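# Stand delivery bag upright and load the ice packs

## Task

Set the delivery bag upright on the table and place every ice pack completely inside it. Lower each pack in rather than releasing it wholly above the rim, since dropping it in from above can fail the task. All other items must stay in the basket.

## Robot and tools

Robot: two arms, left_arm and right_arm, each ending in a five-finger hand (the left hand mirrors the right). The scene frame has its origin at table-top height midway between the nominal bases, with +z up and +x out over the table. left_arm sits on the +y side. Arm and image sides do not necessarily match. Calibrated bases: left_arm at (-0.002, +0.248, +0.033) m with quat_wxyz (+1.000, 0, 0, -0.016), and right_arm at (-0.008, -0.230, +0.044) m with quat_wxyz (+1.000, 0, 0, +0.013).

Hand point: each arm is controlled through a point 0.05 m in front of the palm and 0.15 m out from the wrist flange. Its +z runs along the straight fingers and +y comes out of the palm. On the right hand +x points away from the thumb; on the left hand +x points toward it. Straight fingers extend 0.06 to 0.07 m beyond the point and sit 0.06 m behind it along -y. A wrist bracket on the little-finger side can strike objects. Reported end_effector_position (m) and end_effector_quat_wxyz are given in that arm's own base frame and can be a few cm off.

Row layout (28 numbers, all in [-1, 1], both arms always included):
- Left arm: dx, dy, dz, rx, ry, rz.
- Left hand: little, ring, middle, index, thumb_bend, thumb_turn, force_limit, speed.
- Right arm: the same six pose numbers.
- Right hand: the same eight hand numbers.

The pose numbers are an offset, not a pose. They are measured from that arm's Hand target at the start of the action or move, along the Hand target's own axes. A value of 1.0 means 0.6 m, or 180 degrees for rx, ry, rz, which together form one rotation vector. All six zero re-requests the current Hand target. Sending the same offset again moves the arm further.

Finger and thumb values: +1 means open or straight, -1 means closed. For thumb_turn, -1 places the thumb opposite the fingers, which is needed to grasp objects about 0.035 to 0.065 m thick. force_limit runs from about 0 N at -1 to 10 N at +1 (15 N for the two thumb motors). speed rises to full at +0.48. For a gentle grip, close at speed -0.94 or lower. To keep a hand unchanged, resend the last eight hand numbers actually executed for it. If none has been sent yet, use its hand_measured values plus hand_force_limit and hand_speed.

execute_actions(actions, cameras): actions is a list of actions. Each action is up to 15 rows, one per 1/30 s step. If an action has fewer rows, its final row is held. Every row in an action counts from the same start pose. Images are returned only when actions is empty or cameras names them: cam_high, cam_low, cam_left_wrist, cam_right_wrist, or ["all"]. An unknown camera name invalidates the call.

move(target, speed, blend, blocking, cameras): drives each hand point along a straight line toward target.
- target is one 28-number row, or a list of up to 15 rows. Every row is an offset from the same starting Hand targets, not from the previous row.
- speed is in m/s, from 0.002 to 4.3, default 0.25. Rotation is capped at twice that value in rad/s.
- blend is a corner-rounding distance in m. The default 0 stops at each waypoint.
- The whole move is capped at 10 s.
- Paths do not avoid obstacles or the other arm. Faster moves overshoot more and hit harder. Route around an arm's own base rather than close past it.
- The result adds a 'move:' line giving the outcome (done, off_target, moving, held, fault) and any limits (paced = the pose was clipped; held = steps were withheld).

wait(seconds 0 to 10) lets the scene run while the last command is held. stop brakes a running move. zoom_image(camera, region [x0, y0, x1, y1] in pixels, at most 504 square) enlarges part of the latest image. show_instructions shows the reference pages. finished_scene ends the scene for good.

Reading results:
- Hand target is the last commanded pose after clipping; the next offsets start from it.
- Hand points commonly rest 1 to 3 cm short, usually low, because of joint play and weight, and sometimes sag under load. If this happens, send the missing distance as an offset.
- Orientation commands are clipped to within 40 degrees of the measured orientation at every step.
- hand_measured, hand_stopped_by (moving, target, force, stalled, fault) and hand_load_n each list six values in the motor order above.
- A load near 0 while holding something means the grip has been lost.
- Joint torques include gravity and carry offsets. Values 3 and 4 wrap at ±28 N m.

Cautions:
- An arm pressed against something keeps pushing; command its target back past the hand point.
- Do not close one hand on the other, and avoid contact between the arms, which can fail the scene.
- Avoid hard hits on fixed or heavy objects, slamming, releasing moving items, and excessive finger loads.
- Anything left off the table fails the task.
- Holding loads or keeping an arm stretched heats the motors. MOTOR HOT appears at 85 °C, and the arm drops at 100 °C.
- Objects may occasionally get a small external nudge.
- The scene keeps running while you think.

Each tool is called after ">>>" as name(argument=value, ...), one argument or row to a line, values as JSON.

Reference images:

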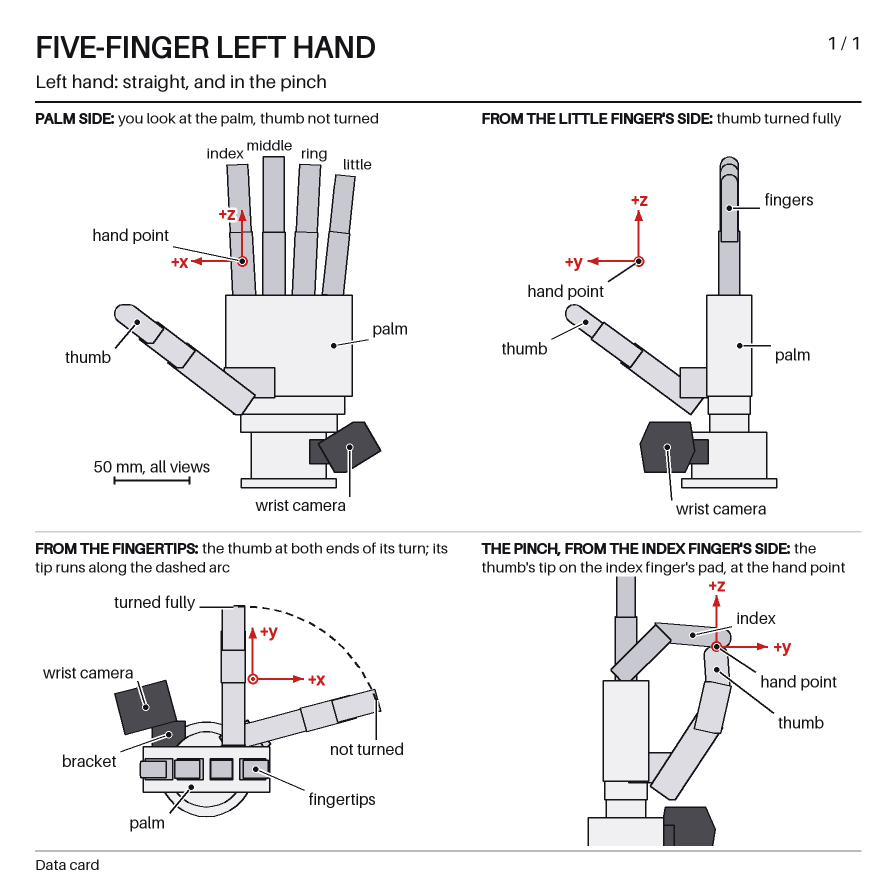

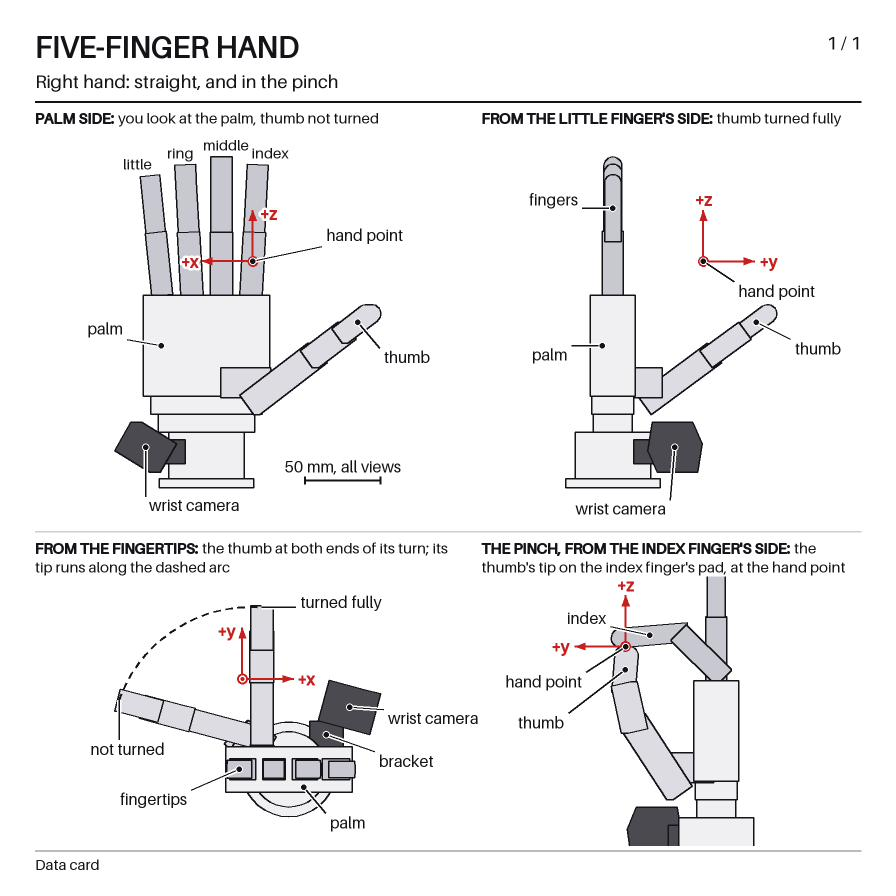

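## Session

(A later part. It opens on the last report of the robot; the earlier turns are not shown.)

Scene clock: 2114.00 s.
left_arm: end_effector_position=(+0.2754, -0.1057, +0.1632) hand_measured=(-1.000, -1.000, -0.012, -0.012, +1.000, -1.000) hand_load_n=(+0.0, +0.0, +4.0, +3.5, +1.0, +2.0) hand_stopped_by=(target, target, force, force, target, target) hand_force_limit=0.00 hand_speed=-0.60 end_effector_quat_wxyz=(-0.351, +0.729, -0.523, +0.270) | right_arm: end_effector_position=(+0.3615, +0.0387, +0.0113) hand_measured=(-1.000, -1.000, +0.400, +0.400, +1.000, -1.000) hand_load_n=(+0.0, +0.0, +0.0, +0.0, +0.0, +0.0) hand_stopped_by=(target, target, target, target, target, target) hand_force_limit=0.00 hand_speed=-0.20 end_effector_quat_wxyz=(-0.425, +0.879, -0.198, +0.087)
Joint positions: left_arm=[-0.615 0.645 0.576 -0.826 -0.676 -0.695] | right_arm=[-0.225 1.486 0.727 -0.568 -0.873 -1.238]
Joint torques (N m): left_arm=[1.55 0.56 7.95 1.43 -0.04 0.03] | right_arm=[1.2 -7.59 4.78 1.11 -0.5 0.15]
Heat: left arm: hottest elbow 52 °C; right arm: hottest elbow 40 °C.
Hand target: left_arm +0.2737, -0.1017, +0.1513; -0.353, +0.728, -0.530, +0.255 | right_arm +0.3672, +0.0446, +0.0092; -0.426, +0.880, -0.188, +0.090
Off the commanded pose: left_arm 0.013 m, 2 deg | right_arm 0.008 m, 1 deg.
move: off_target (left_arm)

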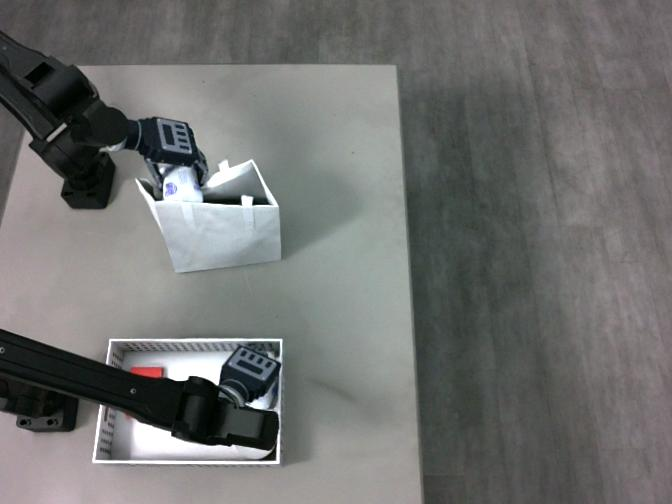

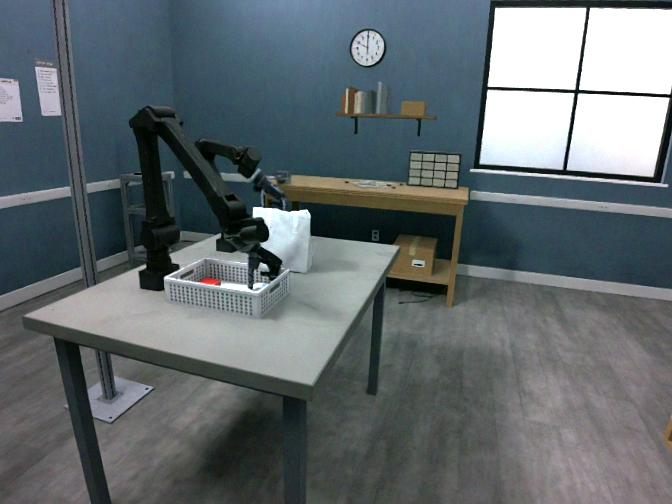

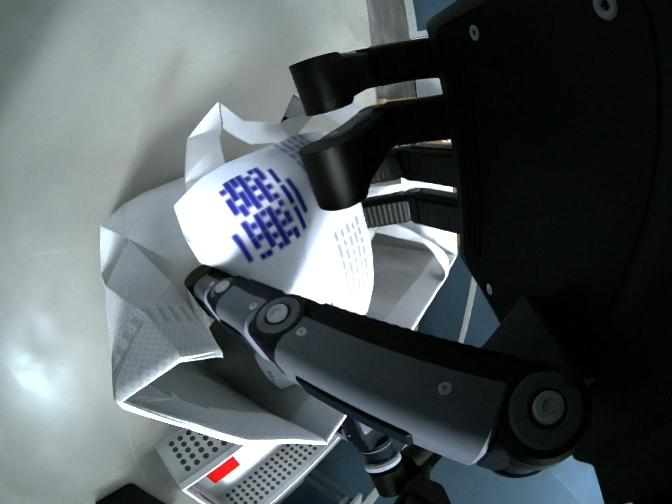

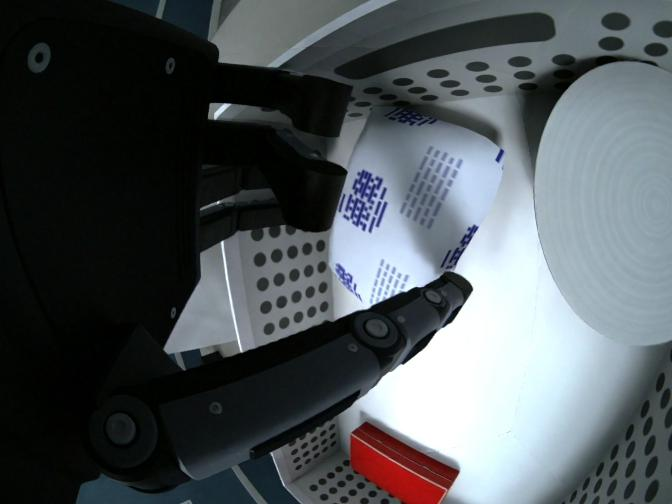

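>>> move(
  target=[
    [0,-0.0916,-0.0723,0,0,0, -1,-1,-0.1,-0.1,1,-1,0,-0.6, 0,0.0041,-0.0052,0,0,0, -1,-1,0.4,0.4,1,-1,0,-0.2],
    [0.0222,-0.0937,-0.0697,0,0,0, -1,-1,-0.1,-0.1,1,-1,0,-0.6, 0,0.0198,0.0071,0,0,0, -1,-1,0.4,0.4,1,-1,0,-0.2],
    [0.0222,-0.0937,-0.0697,0,0,0, -1,-1,-0.1,-0.1,1,-1,0,-0.6, 0,0.0446,-0.0242,0,0,0, -1,-1,0.4,0.4,1,-1,0,-0.2],
  ],
  cameras=["all"],
  speed=0.06,
)

>>> zoom_image(
  camera="cam_high",
  region=[100, 40, 300, 280],
)

>>> zoom_image(
  camera="cam_right_wrist",
  region=[250, 0, 672, 400],
)

>>> zoom_image(
  camera="cam_left_wrist",
  region=[0, 50, 450, 504],
)

Scene clock: 2170.27 s.
left_arm: end_effector_position=(+0.2693, -0.1011, +0.1907) hand_measured=(-1.000, -1.000, -0.012, -0.012, +1.000, -1.000) hand_load_n=(+0.0, +0.0, +4.0, +4.5, +1.5, +0.0) hand_stopped_by=(target, target, force, force, target, target) hand_force_limit=0.00 hand_speed=-0.60 end_effector_quat_wxyz=(-0.353, +0.726, -0.545, +0.224) | right_arm: end_effector_position=(+0.3536, +0.0220, -0.0014) hand_measured=(-1.000, -1.000, +0.400, +0.400, +1.000, -1.000) hand_load_n=(+0.0, +0.0, +0.5, +0.0, +0.0, +0.0) hand_stopped_by=(target, target, target, target, target, target) hand_force_limit=0.00 hand_speed=-0.20 end_effector_quat_wxyz=(-0.424, +0.881, -0.188, +0.091)
Joint positions: left_arm=[-0.62 0.696 0.698 -0.997 -0.684 -0.692] | right_arm=[-0.274 1.512 0.716 -0.593 -0.883 -1.337]
Joint torques (N m): left_arm=[0.73 -0.85 14.09 0.96 -0.5 -0.18] | right_arm=[-1.14 -7.47 4.9 -0.2 -0.77 -0.05]
Motor temperatures (°C): left_arm=[28 24 51 28 29 26] | right_arm=[27 29 39 27 28 26]
Heat: left arm: hottest elbow 51 °C; right arm: hottest elbow 39 °C.
Hand target: left_arm +0.2799, -0.1139, +0.2213; -0.353, +0.728, -0.530, +0.255 | right_arm +0.3558, +0.0190, -0.0028; -0.426, +0.880, -0.188, +0.090
Off the commanded pose: left_arm 0.035 m, 4 deg | right_arm 0.004 m, 0 deg.
move: off_target (left_arm)

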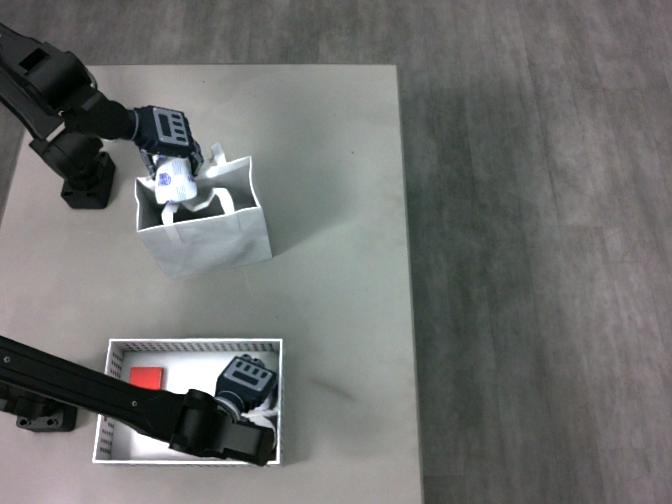

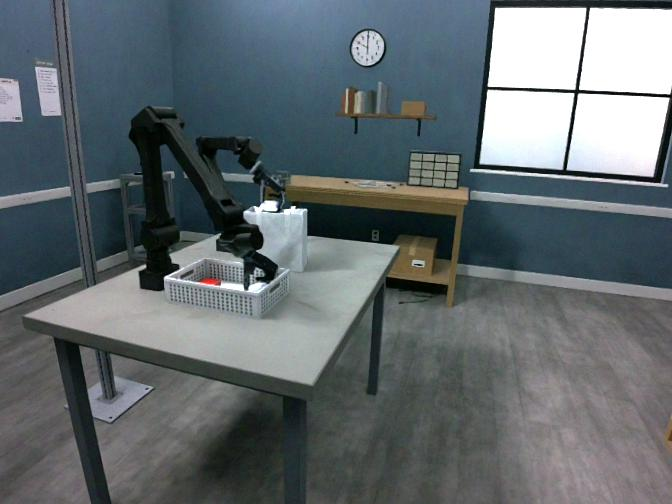

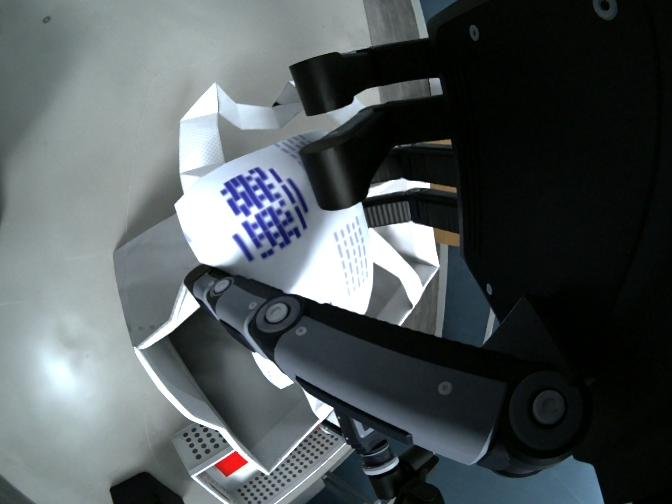

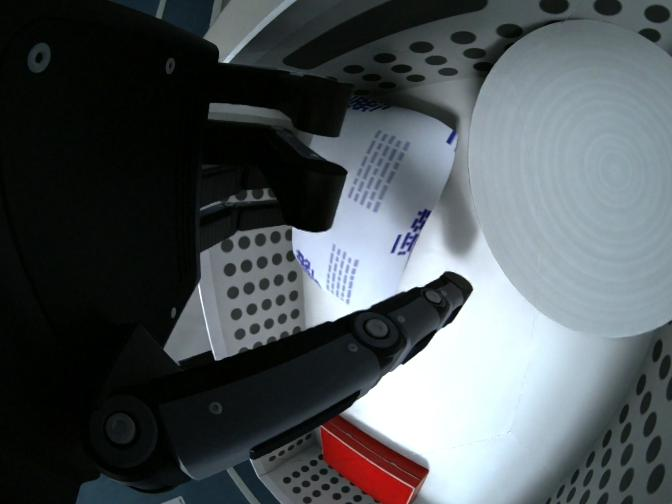

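Scaled by 2.100.

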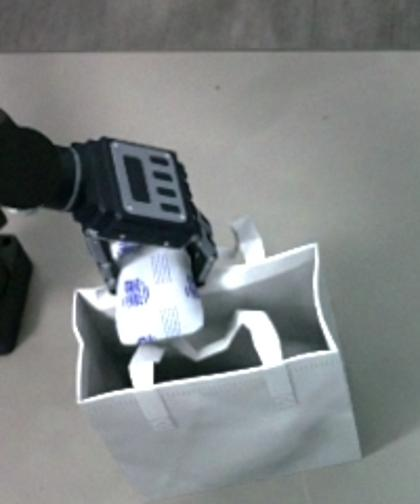

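Scaled by 1.194 from the camera's 672x504 image, which has a finer 960x720 frame.

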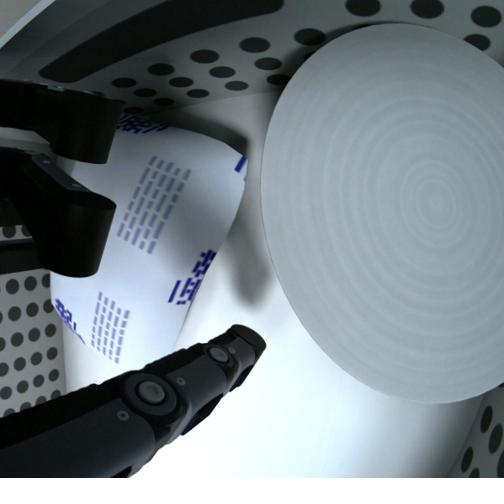

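Scaled by 1.110 from the camera's 672x504 image, which has a finer 960x720 frame.

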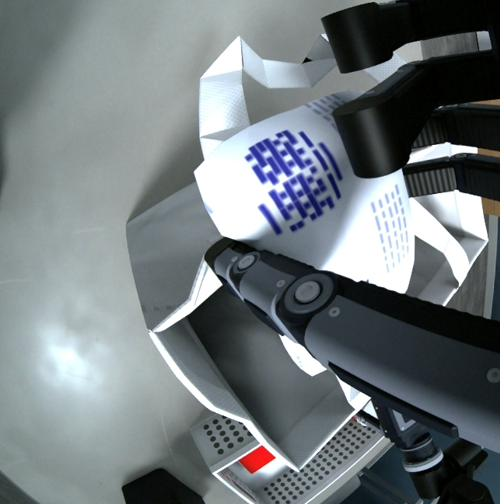

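>>> move(
  target=[
    [0.0417,0.0015,-0.002,0,0,0, -1,-1,-0.1,-0.1,1,-1,0,-0.6, 0,-0.0285,0.02,0,0,0, -1,-1,0.4,0.4,1,-1,0,-0.2],
    [0.0417,0.0617,0.0455,0,0,0, -1,-1,-0.1,-0.1,1,-1,0,-0.6, 0,-0.0063,0.0375,0,0,0, -1,-1,0.4,0.4,1,-1,0,-0.2],
  ],
  cameras=["all"],
  speed=0.06,
)

>>> zoom_image(
  camera="cam_high",
  region=[100, 40, 300, 280],
)

>>> zoom_image(
  camera="cam_right_wrist",
  region=[250, 0, 672, 400],
)

>>> zoom_image(
  camera="cam_left_wrist",
  region=[0, 50, 450, 504],
)

Scene clock: 2202.63 s.
left_arm: end_effector_position=(+0.2838, -0.1316, +0.1772) hand_measured=(-1.000, -1.000, -0.012, -0.012, +1.000, -1.000) hand_load_n=(+0.5, +0.0, +4.0, +4.0, +1.0, +0.0) hand_stopped_by=(target, target, force, force, target, target) hand_force_limit=0.00 hand_speed=-0.60 end_effector_quat_wxyz=(-0.354, +0.728, -0.533, +0.248) | right_arm: end_effector_position=(+0.3575, +0.0343, -0.0111) hand_measured=(-1.000, -1.000, +0.400, +0.400, +1.000, -1.000) hand_load_n=(+0.0, +0.0, +0.0, +0.0, +0.0, +0.0) hand_stopped_by=(target, target, target, target, target, target) hand_force_limit=0.00 hand_speed=-0.20 end_effector_quat_wxyz=(-0.426, +0.879, -0.195, +0.086)
Joint positions: left_arm=[-0.695 0.771 0.68 -0.905 -0.727 -0.777] | right_arm=[-0.24 1.538 0.706 -0.521 -0.88 -1.271]
Joint torques (N m): left_arm=[-0.09 -1.08 8.9 2.02 -0.52 -0.15] | right_arm=[1.08 -7.71 4.46 1.09 -0.46 0.16]
Motor temperatures (°C): left_arm=[28 24 58 28 29 26] | right_arm=[27 29 38 27 28 26]
Heat: left arm: hottest elbow 58 °C; right arm: hottest elbow 38 °C.
Hand target: left_arm +0.2860, -0.1381, +0.1752; -0.353, +0.728, -0.530, +0.255 | right_arm +0.3639, +0.0373, -0.0138; -0.426, +0.880, -0.188, +0.090
Off the commanded pose: left_arm 0.007 m, 1 deg | right_arm 0.008 m, 1 deg.
move: done

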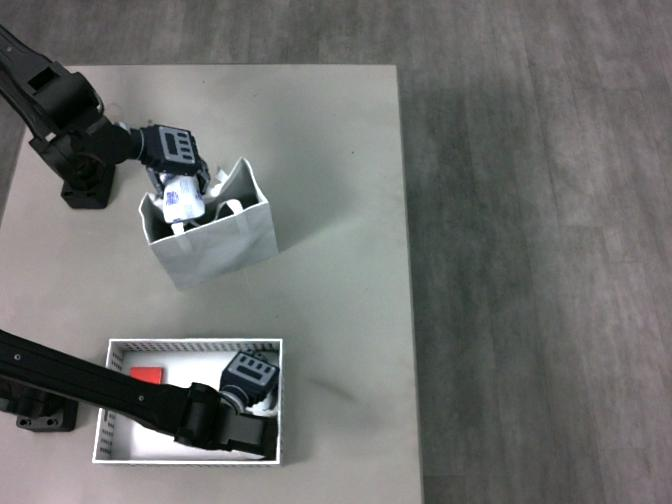

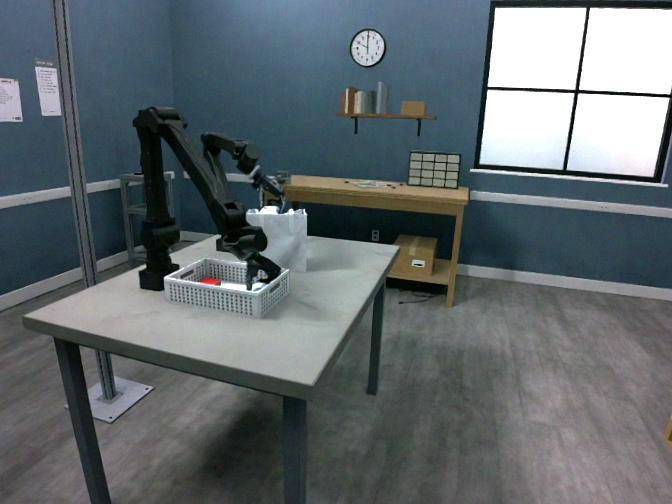

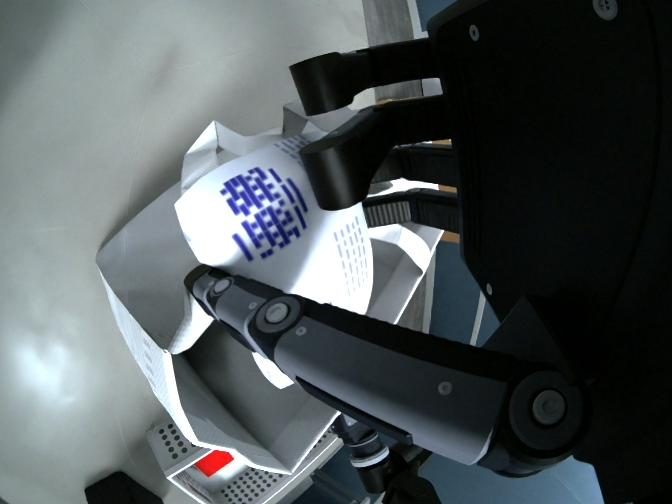

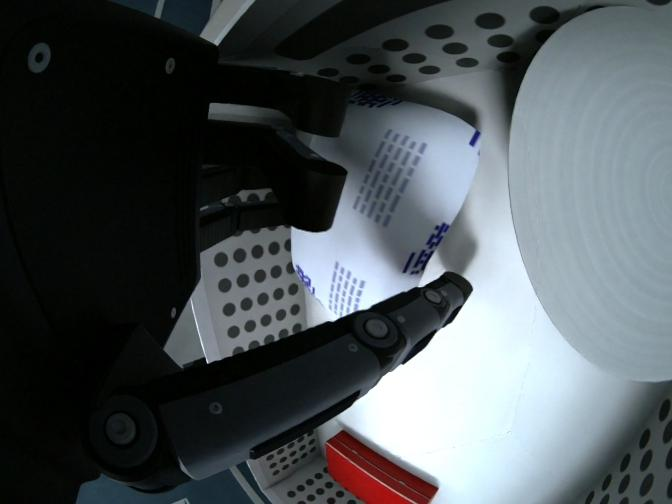

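Scaled by 2.100.

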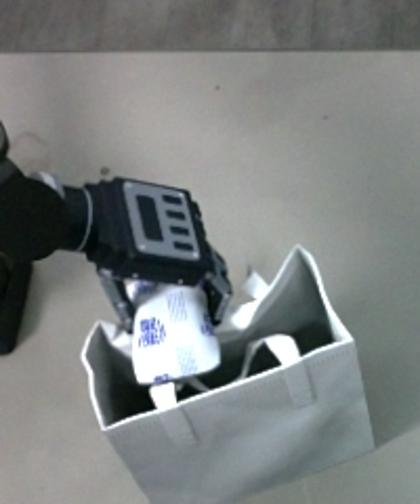

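Scaled by 1.194 from the camera's 672x504 image, which has a finer 960x720 frame.

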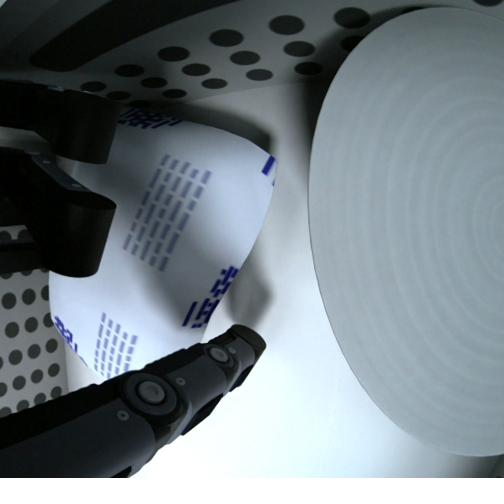

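Scaled by 1.110 from the camera's 672x504 image, which has a finer 960x720 frame.

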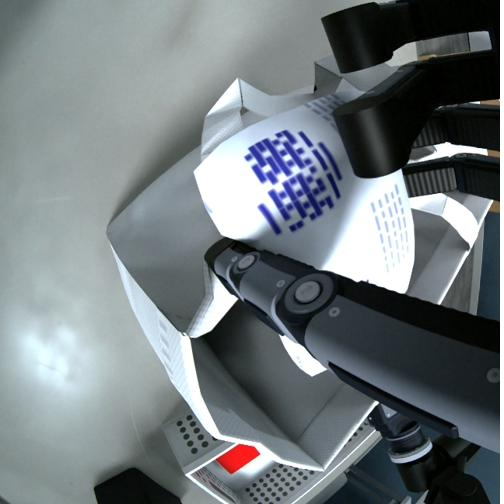

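>>> zoom_image(
  camera="cam_high",
  region=[200, 320, 300, 420],
)

>>> zoom_image(
  camera="cam_right_wrist",
  region=[200, 50, 480, 330],
)

>>> zoom_image(
  camera="cam_low",
  region=[200, 220, 310, 320],
)

Scaled by 5.040.

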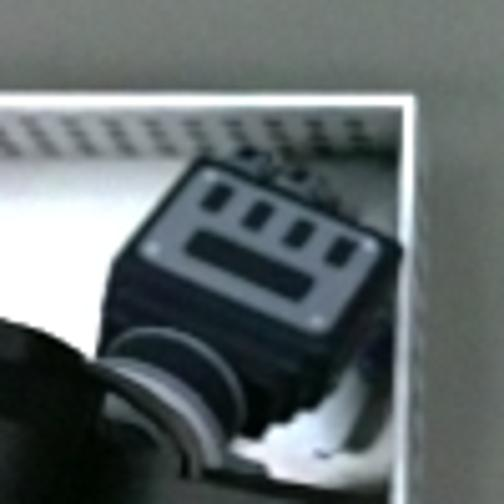

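Scaled by 1.800 from the camera's 672x504 image, which has a finer 960x720 frame.

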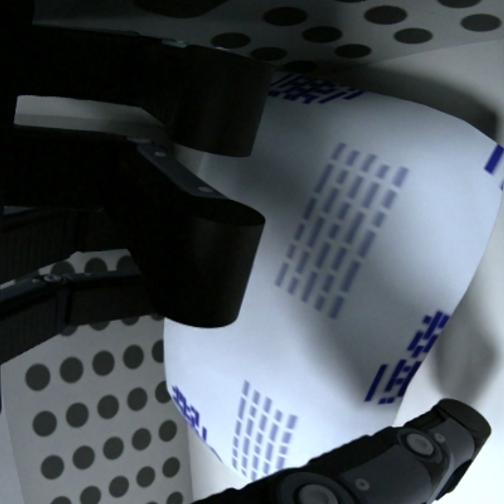

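Scaled by 4.582.

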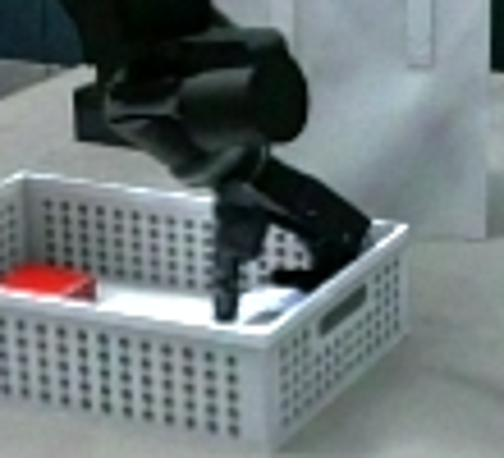

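>>> execute_actions(
  actions=[],
)

Scene clock: 2270.57 s.
left_arm: end_effector_position=(+0.2838, -0.1316, +0.1772) hand_measured=(-1.000, -1.000, -0.012, -0.012, +1.000, -1.000) hand_load_n=(+0.0, +0.0, +4.0, +3.5, +1.0, +0.0) hand_stopped_by=(target, target, force, force, target, target) hand_force_limit=0.00 hand_speed=-0.60 end_effector_quat_wxyz=(-0.354, +0.728, -0.533, +0.248) | right_arm: end_effector_position=(+0.3575, +0.0343, -0.0111) hand_measured=(-1.000, -1.000, +0.400, +0.400, +1.000, -1.000) hand_load_n=(+0.0, +0.0, +0.0, +0.5, +0.0, +0.0) hand_stopped_by=(target, target, target, target, target, target) hand_force_limit=0.00 hand_speed=-0.20 end_effector_quat_wxyz=(-0.426, +0.879, -0.195, +0.086)
Joint positions: left_arm=[-0.695 0.771 0.68 -0.905 -0.727 -0.777] | right_arm=[-0.24 1.538 0.706 -0.521 -0.88 -1.271]
Joint velocities: within noise
Joint torques (N m): left_arm=[-0.38 -1.49 8.77 1.72 -0.5 -0.1] | right_arm=[1.08 -7.65 4.49 1.1 -0.46 0.16]
Motor temperatures (°C): left_arm=[28 24 51 28 29 26] | right_arm=[27 28 38 27 28 26]
Heat: left arm: hottest elbow 51 °C; right arm: hottest elbow 38 °C.
Hand target: left_arm +0.2860, -0.1381, +0.1752; -0.353, +0.728, -0.530, +0.255 | right_arm +0.3639, +0.0373, -0.0138; -0.426, +0.880, -0.188, +0.090
Off the commanded pose: left_arm 0.007 m, 1 deg | right_arm 0.008 m, 1 deg.

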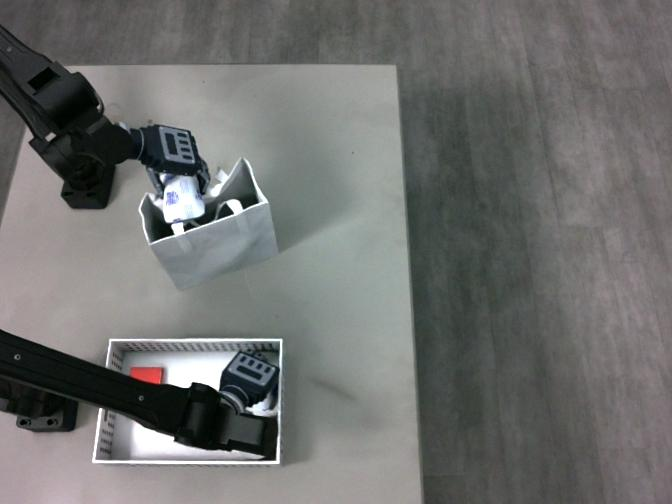

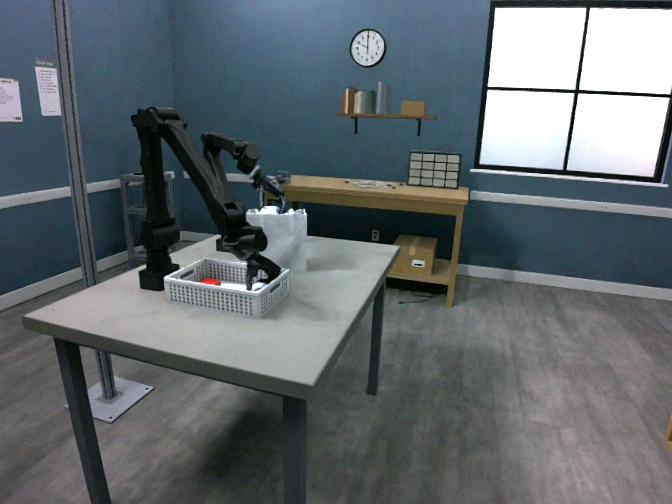

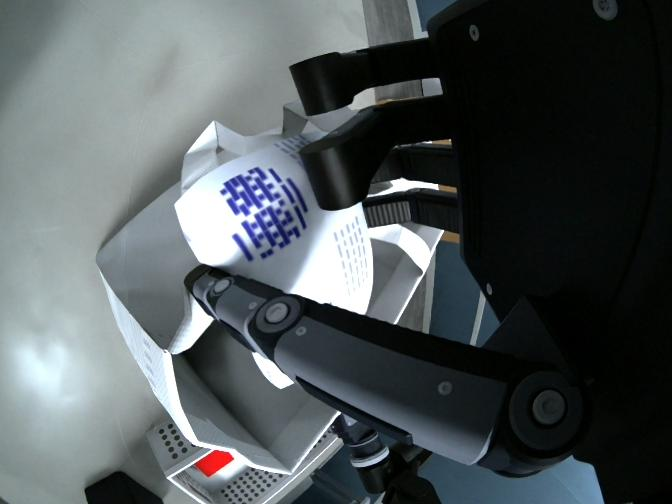

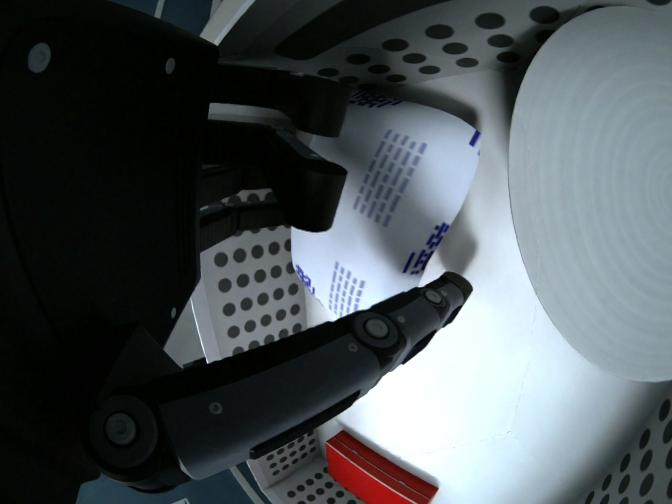

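>>> move(
  target=[0,-0.157,-0.124,0,0,0,-1,-1,-0.1,-0.1,1,-1,0,-0.6,0,0,0,0,0,0,-1,-1,0.4,0.4,1,-1,0,-0.2],
  speed=0.12,
  cameras=["cam_high","cam_left_wrist"],
)

Scene clock: 2296.30 s.
left_arm: end_effector_position=(+0.2787, -0.1273, +0.2629) hand_measured=(-1.000, -1.000, -0.012, -0.012, +1.000, -1.000) hand_load_n=(+0.0, +0.0, +4.0, +4.5, +1.0, +1.0) hand_stopped_by=(target, target, force, force, target, target) hand_force_limit=0.00 hand_speed=-0.60 end_effector_quat_wxyz=(-0.355, +0.726, -0.545, +0.223) | right_arm: end_effector_position=(+0.3575, +0.0343, -0.0111) hand_measured=(-1.000, -1.000, +0.400, +0.400, +1.000, -1.000) hand_load_n=(+0.0, +0.0, +0.0, +0.0, +0.0, +0.0) hand_stopped_by=(target, target, target, target, target, target) hand_force_limit=0.00 hand_speed=-0.20 end_effector_quat_wxyz=(-0.426, +0.879, -0.195, +0.086)
Joint positions: left_arm=[-0.695 0.797 0.933 -1.188 -0.727 -0.777] | right_arm=[-0.24 1.538 0.706 -0.521 -0.88 -1.271]
Joint torques (N m): left_arm=[0.15 -2.08 14.42 0.88 -0.4 -0.13] | right_arm=[1.14 -7.71 4.46 1.09 -0.46 0.17]
Heat: left arm: hottest elbow 51 °C; right arm: hottest elbow 37 °C.
Hand target: left_arm +0.2864, -0.1384, +0.2953; -0.353, +0.728, -0.530, +0.255 | right_arm +0.3639, +0.0373, -0.0138; -0.426, +0.880, -0.188, +0.090
Off the commanded pose: left_arm 0.035 m, 4 deg | right_arm 0.008 m, 1 deg.
move: off_target (left_arm)
Images, in order (width x height): cam_high 672x504, cam_left_wrist 672x504.

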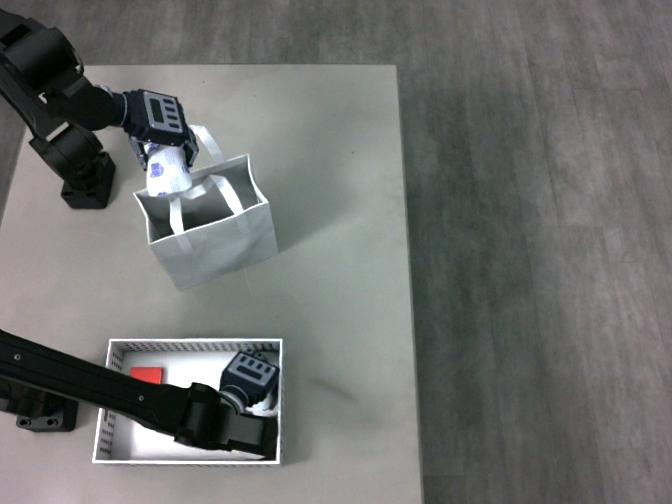

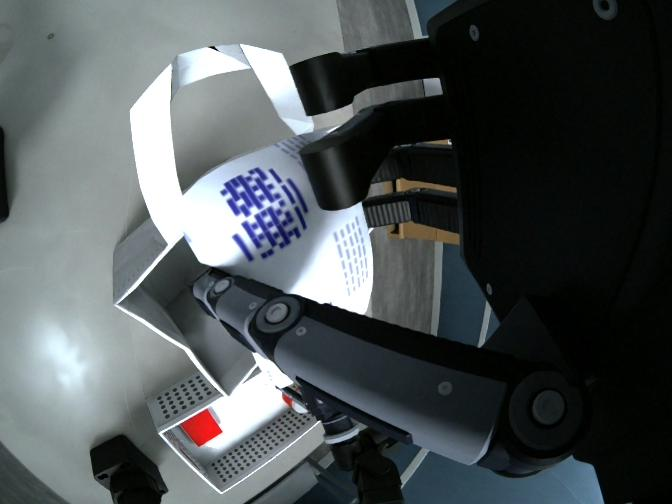

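>>> zoom_image(
  camera="cam_high",
  region=[100, 80, 310, 300],
)

>>> zoom_image(
  camera="cam_left_wrist",
  region=[80, 180, 380, 480],
)

Scaled by 2.291.

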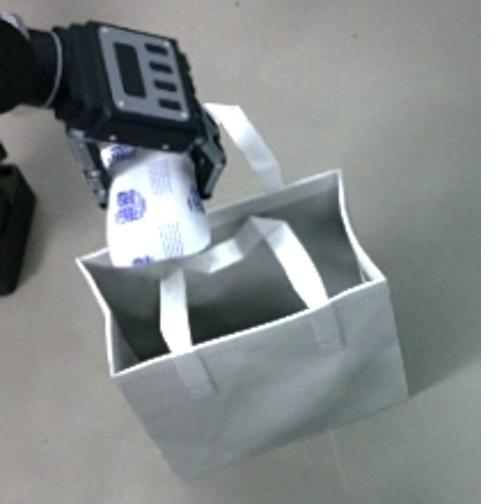

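Scaled by 1.680 from the camera's 672x504 image, which has a finer 960x720 frame.

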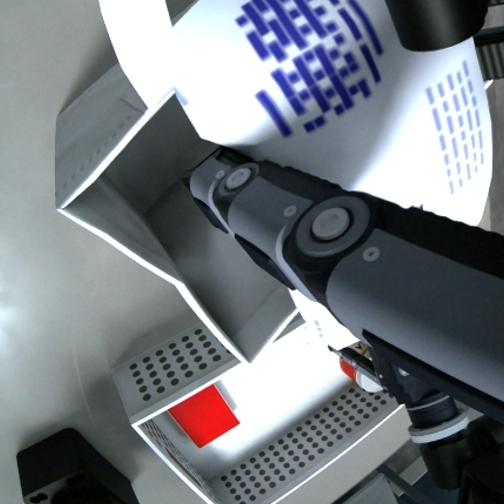

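>>> move(
  target=[
    [-0.1585,-0.0319,0.0404,0,0,0,-1,-1,-0.1,-0.1,1,-1,0,-0.6,0,0,0,0,0,0,-1,-1,0.4,0.4,1,-1,0,-0.2],
    [-0.1585,-0.0319,0.0404,0,0.366,0.289,-1,-1,-0.1,-0.1,1,-1,0,-0.6,0,0,0,0,0,0,-1,-1,0.4,0.4,1,-1,0,-0.2],
  ],
  speed=0.15,
  cameras=["cam_high","cam_left_wrist","cam_low"],
)

Scene clock: 2350.83 s.
left_arm: end_effector_position=(+0.2730, -0.0443, +0.2724) hand_measured=(-1.000, -1.000, -0.012, -0.012, +1.000, -1.000) hand_load_n=(+0.0, +0.0, +4.5, +4.5, +1.0, +0.5) hand_stopped_by=(target, target, force, force, target, target) hand_force_limit=0.00 hand_speed=-0.60 end_effector_quat_wxyz=(+0.063, -0.194, +0.884, -0.421) | right_arm: end_effector_position=(+0.3575, +0.0343, -0.0111) hand_measured=(-1.000, -1.000, +0.400, +0.400, +1.000, -1.000) hand_load_n=(+0.0, +0.0, +0.0, +0.0, +0.0, +0.0) hand_stopped_by=(target, target, target, target, target, target) hand_force_limit=0.00 hand_speed=-0.20 end_effector_quat_wxyz=(-0.426, +0.879, -0.195, +0.086)
Joint positions: left_arm=[0.272 1.031 1.094 -1.521 0.875 1.357] | right_arm=[-0.24 1.538 0.706 -0.521 -0.88 -1.271]
Joint torques (N m): left_arm=[0.97 -4.66 13.48 0.29 1.08 0.12] | right_arm=[1.08 -7.71 4.49 1.07 -0.46 0.17]
Motor temperatures (°C): left_arm=[28 24 60 28 29 26] | right_arm=[27 28 37 27 27 26]
Heat: left arm: hottest elbow 60 °C; right arm: hottest elbow 37 °C.
Hand target: left_arm +0.2864, -0.0384, +0.2955; +0.090, -0.188, +0.881, -0.425 | right_arm +0.3639, +0.0373, -0.0138; -0.426, +0.880, -0.188, +0.090
Off the commanded pose: left_arm 0.027 m, 3 deg | right_arm 0.008 m, 1 deg.
move: off_target (left_arm)
Images, in order (width x height): cam_high 672x504, cam_low 672x504, cam_left_wrist 672x504.

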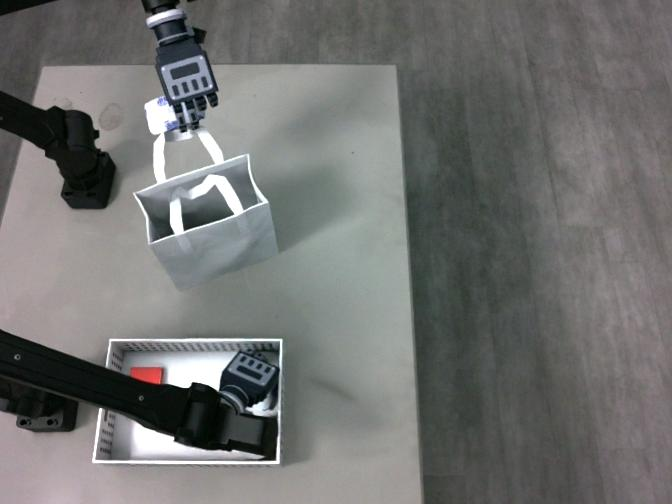

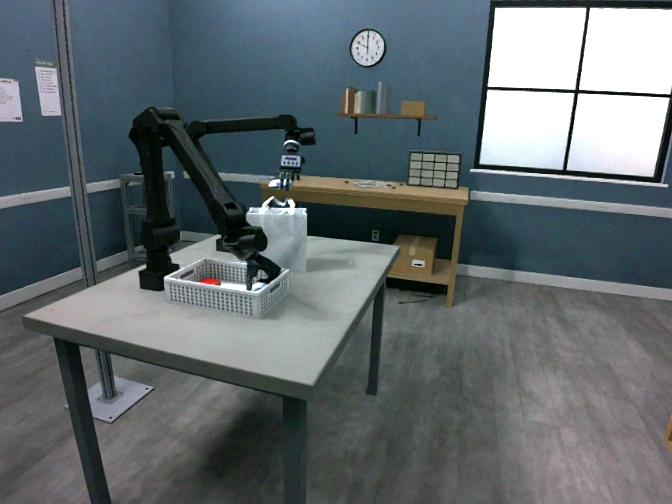

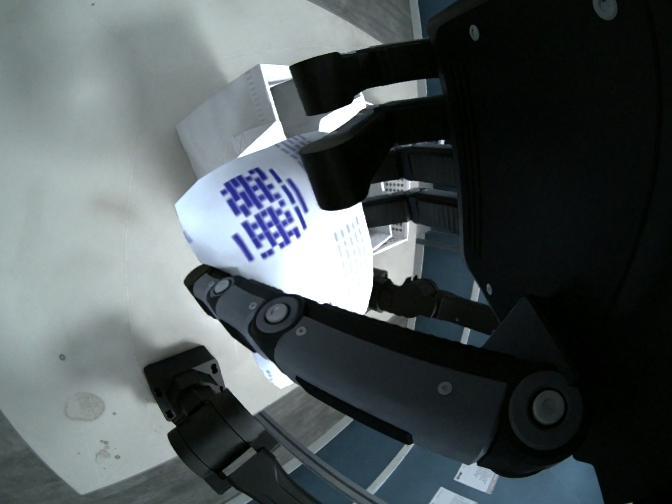

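>>> zoom_image(
  camera="cam_high",
  region=[110, 40, 310, 300],
)

Scaled by 1.938.

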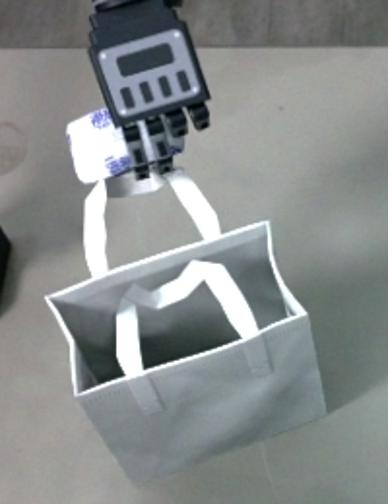

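>>> move(
  target=[
    [0,-0.1178,-0.093,0,0,0,-1,-1,-0.1,-0.1,1,-1,0,-0.6,0,0,0,0,0,0,-1,-1,0.4,0.4,1,-1,0,-0.2],
    [0.0907,-0.2263,0.0443,0,0,0,-1,-1,-0.1,-0.1,1,-1,0,-0.6,0,0,0,0,0,0,-1,-1,0.4,0.4,1,-1,0,-0.2],
  ],
  speed=0.15,
  cameras=["cam_high","cam_left_wrist"],
)

>>> zoom_image(
  camera="cam_high",
  region=[110, 40, 310, 300],
)

Scene clock: 2376.73 s.
left_arm: end_effector_position=(+0.2810, -0.1523, +0.3743) hand_measured=(-1.000, -1.000, -0.012, -0.012, +1.000, -1.000) hand_load_n=(+0.0, +0.0, +4.0, +4.5, +1.0, +1.0) hand_stopped_by=(target, target, force, force, target, target) hand_force_limit=0.00 hand_speed=-0.60 end_effector_quat_wxyz=(+0.076, -0.194, +0.885, -0.416) | right_arm: end_effector_position=(+0.3575, +0.0343, -0.0111) hand_measured=(-1.000, -1.000, +0.400, +0.400, +1.000, -1.000) hand_load_n=(+0.0, +0.0, +0.0, +0.0, +0.0, +0.0) hand_stopped_by=(target, target, target, target, target, target) hand_force_limit=0.00 hand_speed=-0.20 end_effector_quat_wxyz=(-0.426, +0.879, -0.195, +0.086)
Joint positions: left_arm=[-0.136 0.992 1.32 -1.355 0.721 0.794] | right_arm=[-0.24 1.538 0.706 -0.521 -0.88 -1.271]
Joint torques (N m): left_arm=[-0.21 -4.84 9.29 2.13 0.51 -0.15] | right_arm=[1.08 -7.65 4.48 1.13 -0.47 0.17]
Motor temperatures (°C): left_arm=[28 24 57 28 30 26] | right_arm=[27 28 37 27 27 26]
Heat: left arm: hottest elbow 57 °C; right arm: hottest elbow 37 °C.
Hand target: left_arm +0.2797, -0.1566, +0.3853; +0.090, -0.188, +0.881, -0.425 | right_arm +0.3639, +0.0373, -0.0138; -0.426, +0.880, -0.188, +0.090
Off the commanded pose: left_arm 0.012 m, 2 deg | right_arm 0.008 m, 1 deg.
move: off_target (left_arm)
Images, in order (width x height): cam_high 672x504, cam_left_wrist 672x504.

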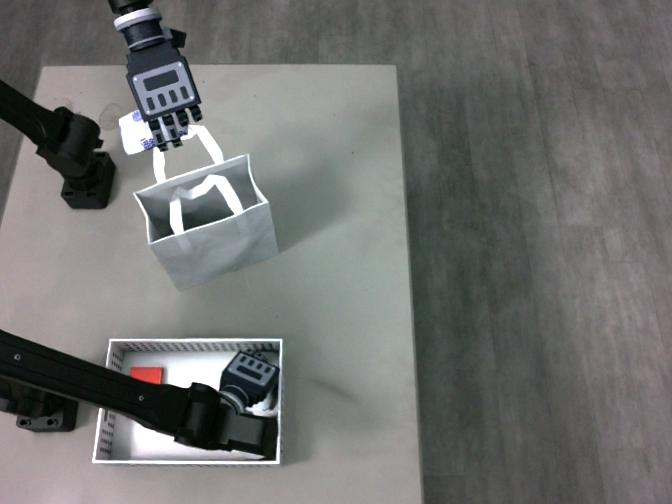

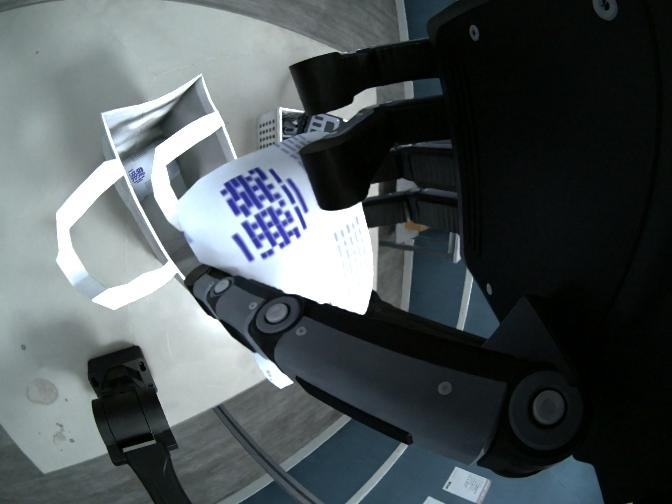

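Scaled by 1.938.

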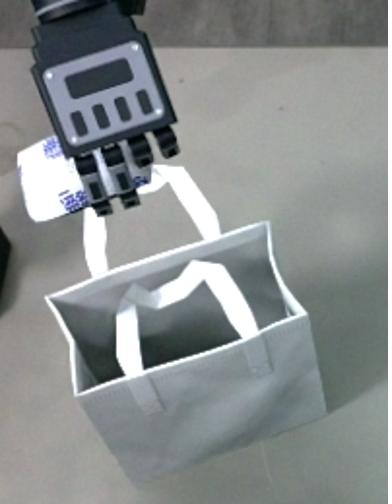

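>>> move(
  target=[0.052,-0.0116,0.0147,0,0,0,-1,-1,-0.1,-0.1,1,-1,0,-0.6,0,0,0,0,0,0,-1,-1,0.4,0.4,1,-1,0,-0.2],
  speed=0.15,
  cameras=["cam_high","cam_left_wrist"],
)

>>> zoom_image(
  camera="cam_high",
  region=[110, 40, 310, 300],
)

>>> zoom_image(
  camera="cam_left_wrist",
  region=[20, 40, 300, 320],
)

Scene clock: 2404.70 s.
left_arm: end_effector_position=(+0.2558, -0.1756, +0.3743) hand_measured=(-1.000, -1.000, -0.012, -0.012, +1.000, -1.000) hand_load_n=(+0.0, +0.0, +4.5, +4.5, +1.0, +0.5) hand_stopped_by=(target, target, force, force, target, target) hand_force_limit=0.00 hand_speed=-0.60 end_effector_quat_wxyz=(+0.077, -0.192, +0.886, -0.414) | right_arm: end_effector_position=(+0.3575, +0.0343, -0.0111) hand_measured=(-1.000, -1.000, +0.400, +0.400, +1.000, -1.000) hand_load_n=(+0.0, +0.0, +0.0, -0.5, +0.0, +0.0) hand_stopped_by=(target, target, target, target, target, target) hand_force_limit=0.00 hand_speed=-0.20 end_effector_quat_wxyz=(-0.426, +0.879, -0.195, +0.086)
Joint positions: left_arm=[-0.245 0.929 1.278 -1.304 0.658 0.682] | right_arm=[-0.24 1.538 0.706 -0.521 -0.88 -1.271]
Joint torques (N m): left_arm=[-0.56 -3.49 9.31 1.96 0.41 -0.14] | right_arm=[1.08 -7.71 4.48 1.14 -0.47 0.16]
Motor temperatures (°C): left_arm=[28 24 55 28 29 26] | right_arm=[27 28 37 27 27 26]
Heat: left arm: hottest elbow 55 °C; right arm: hottest elbow 37 °C.
Hand target: left_arm +0.2558, -0.1796, +0.3853; +0.090, -0.188, +0.881, -0.425 | right_arm +0.3639, +0.0373, -0.0138; -0.426, +0.880, -0.188, +0.090
Off the commanded pose: left_arm 0.012 m, 2 deg | right_arm 0.008 m, 1 deg.
move: off_target (left_arm)
Images, in order (width x height): cam_high 672x504, cam_left_wrist 672x504.

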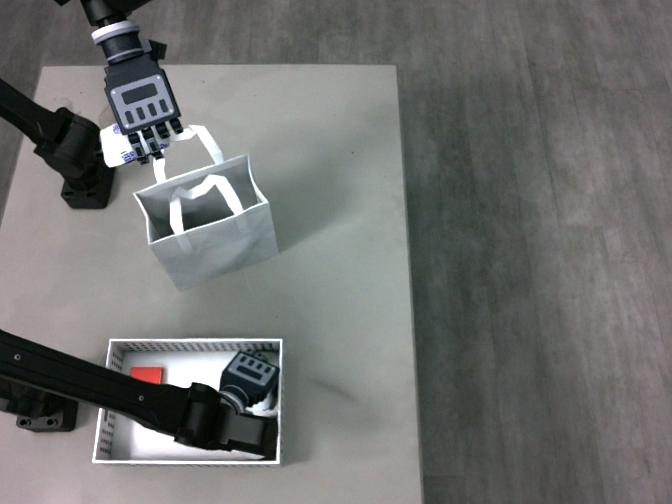

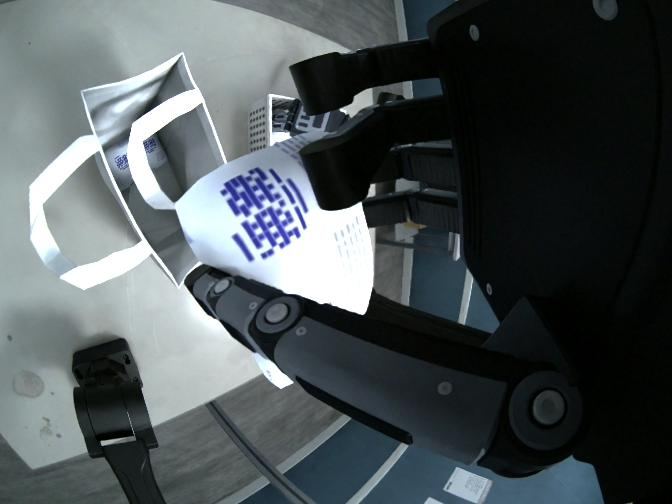

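Scaled by 1.938.

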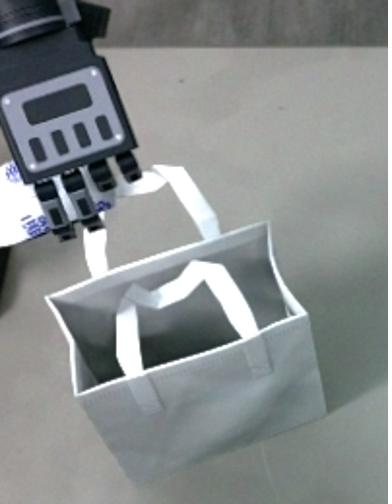

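Scaled by 1.800 from the camera's 672x504 image, which has a finer 960x720 frame.

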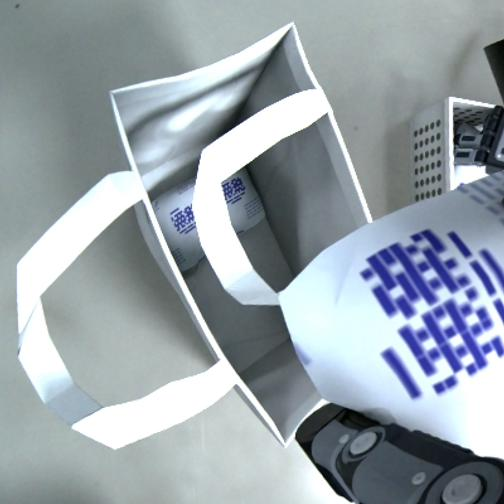

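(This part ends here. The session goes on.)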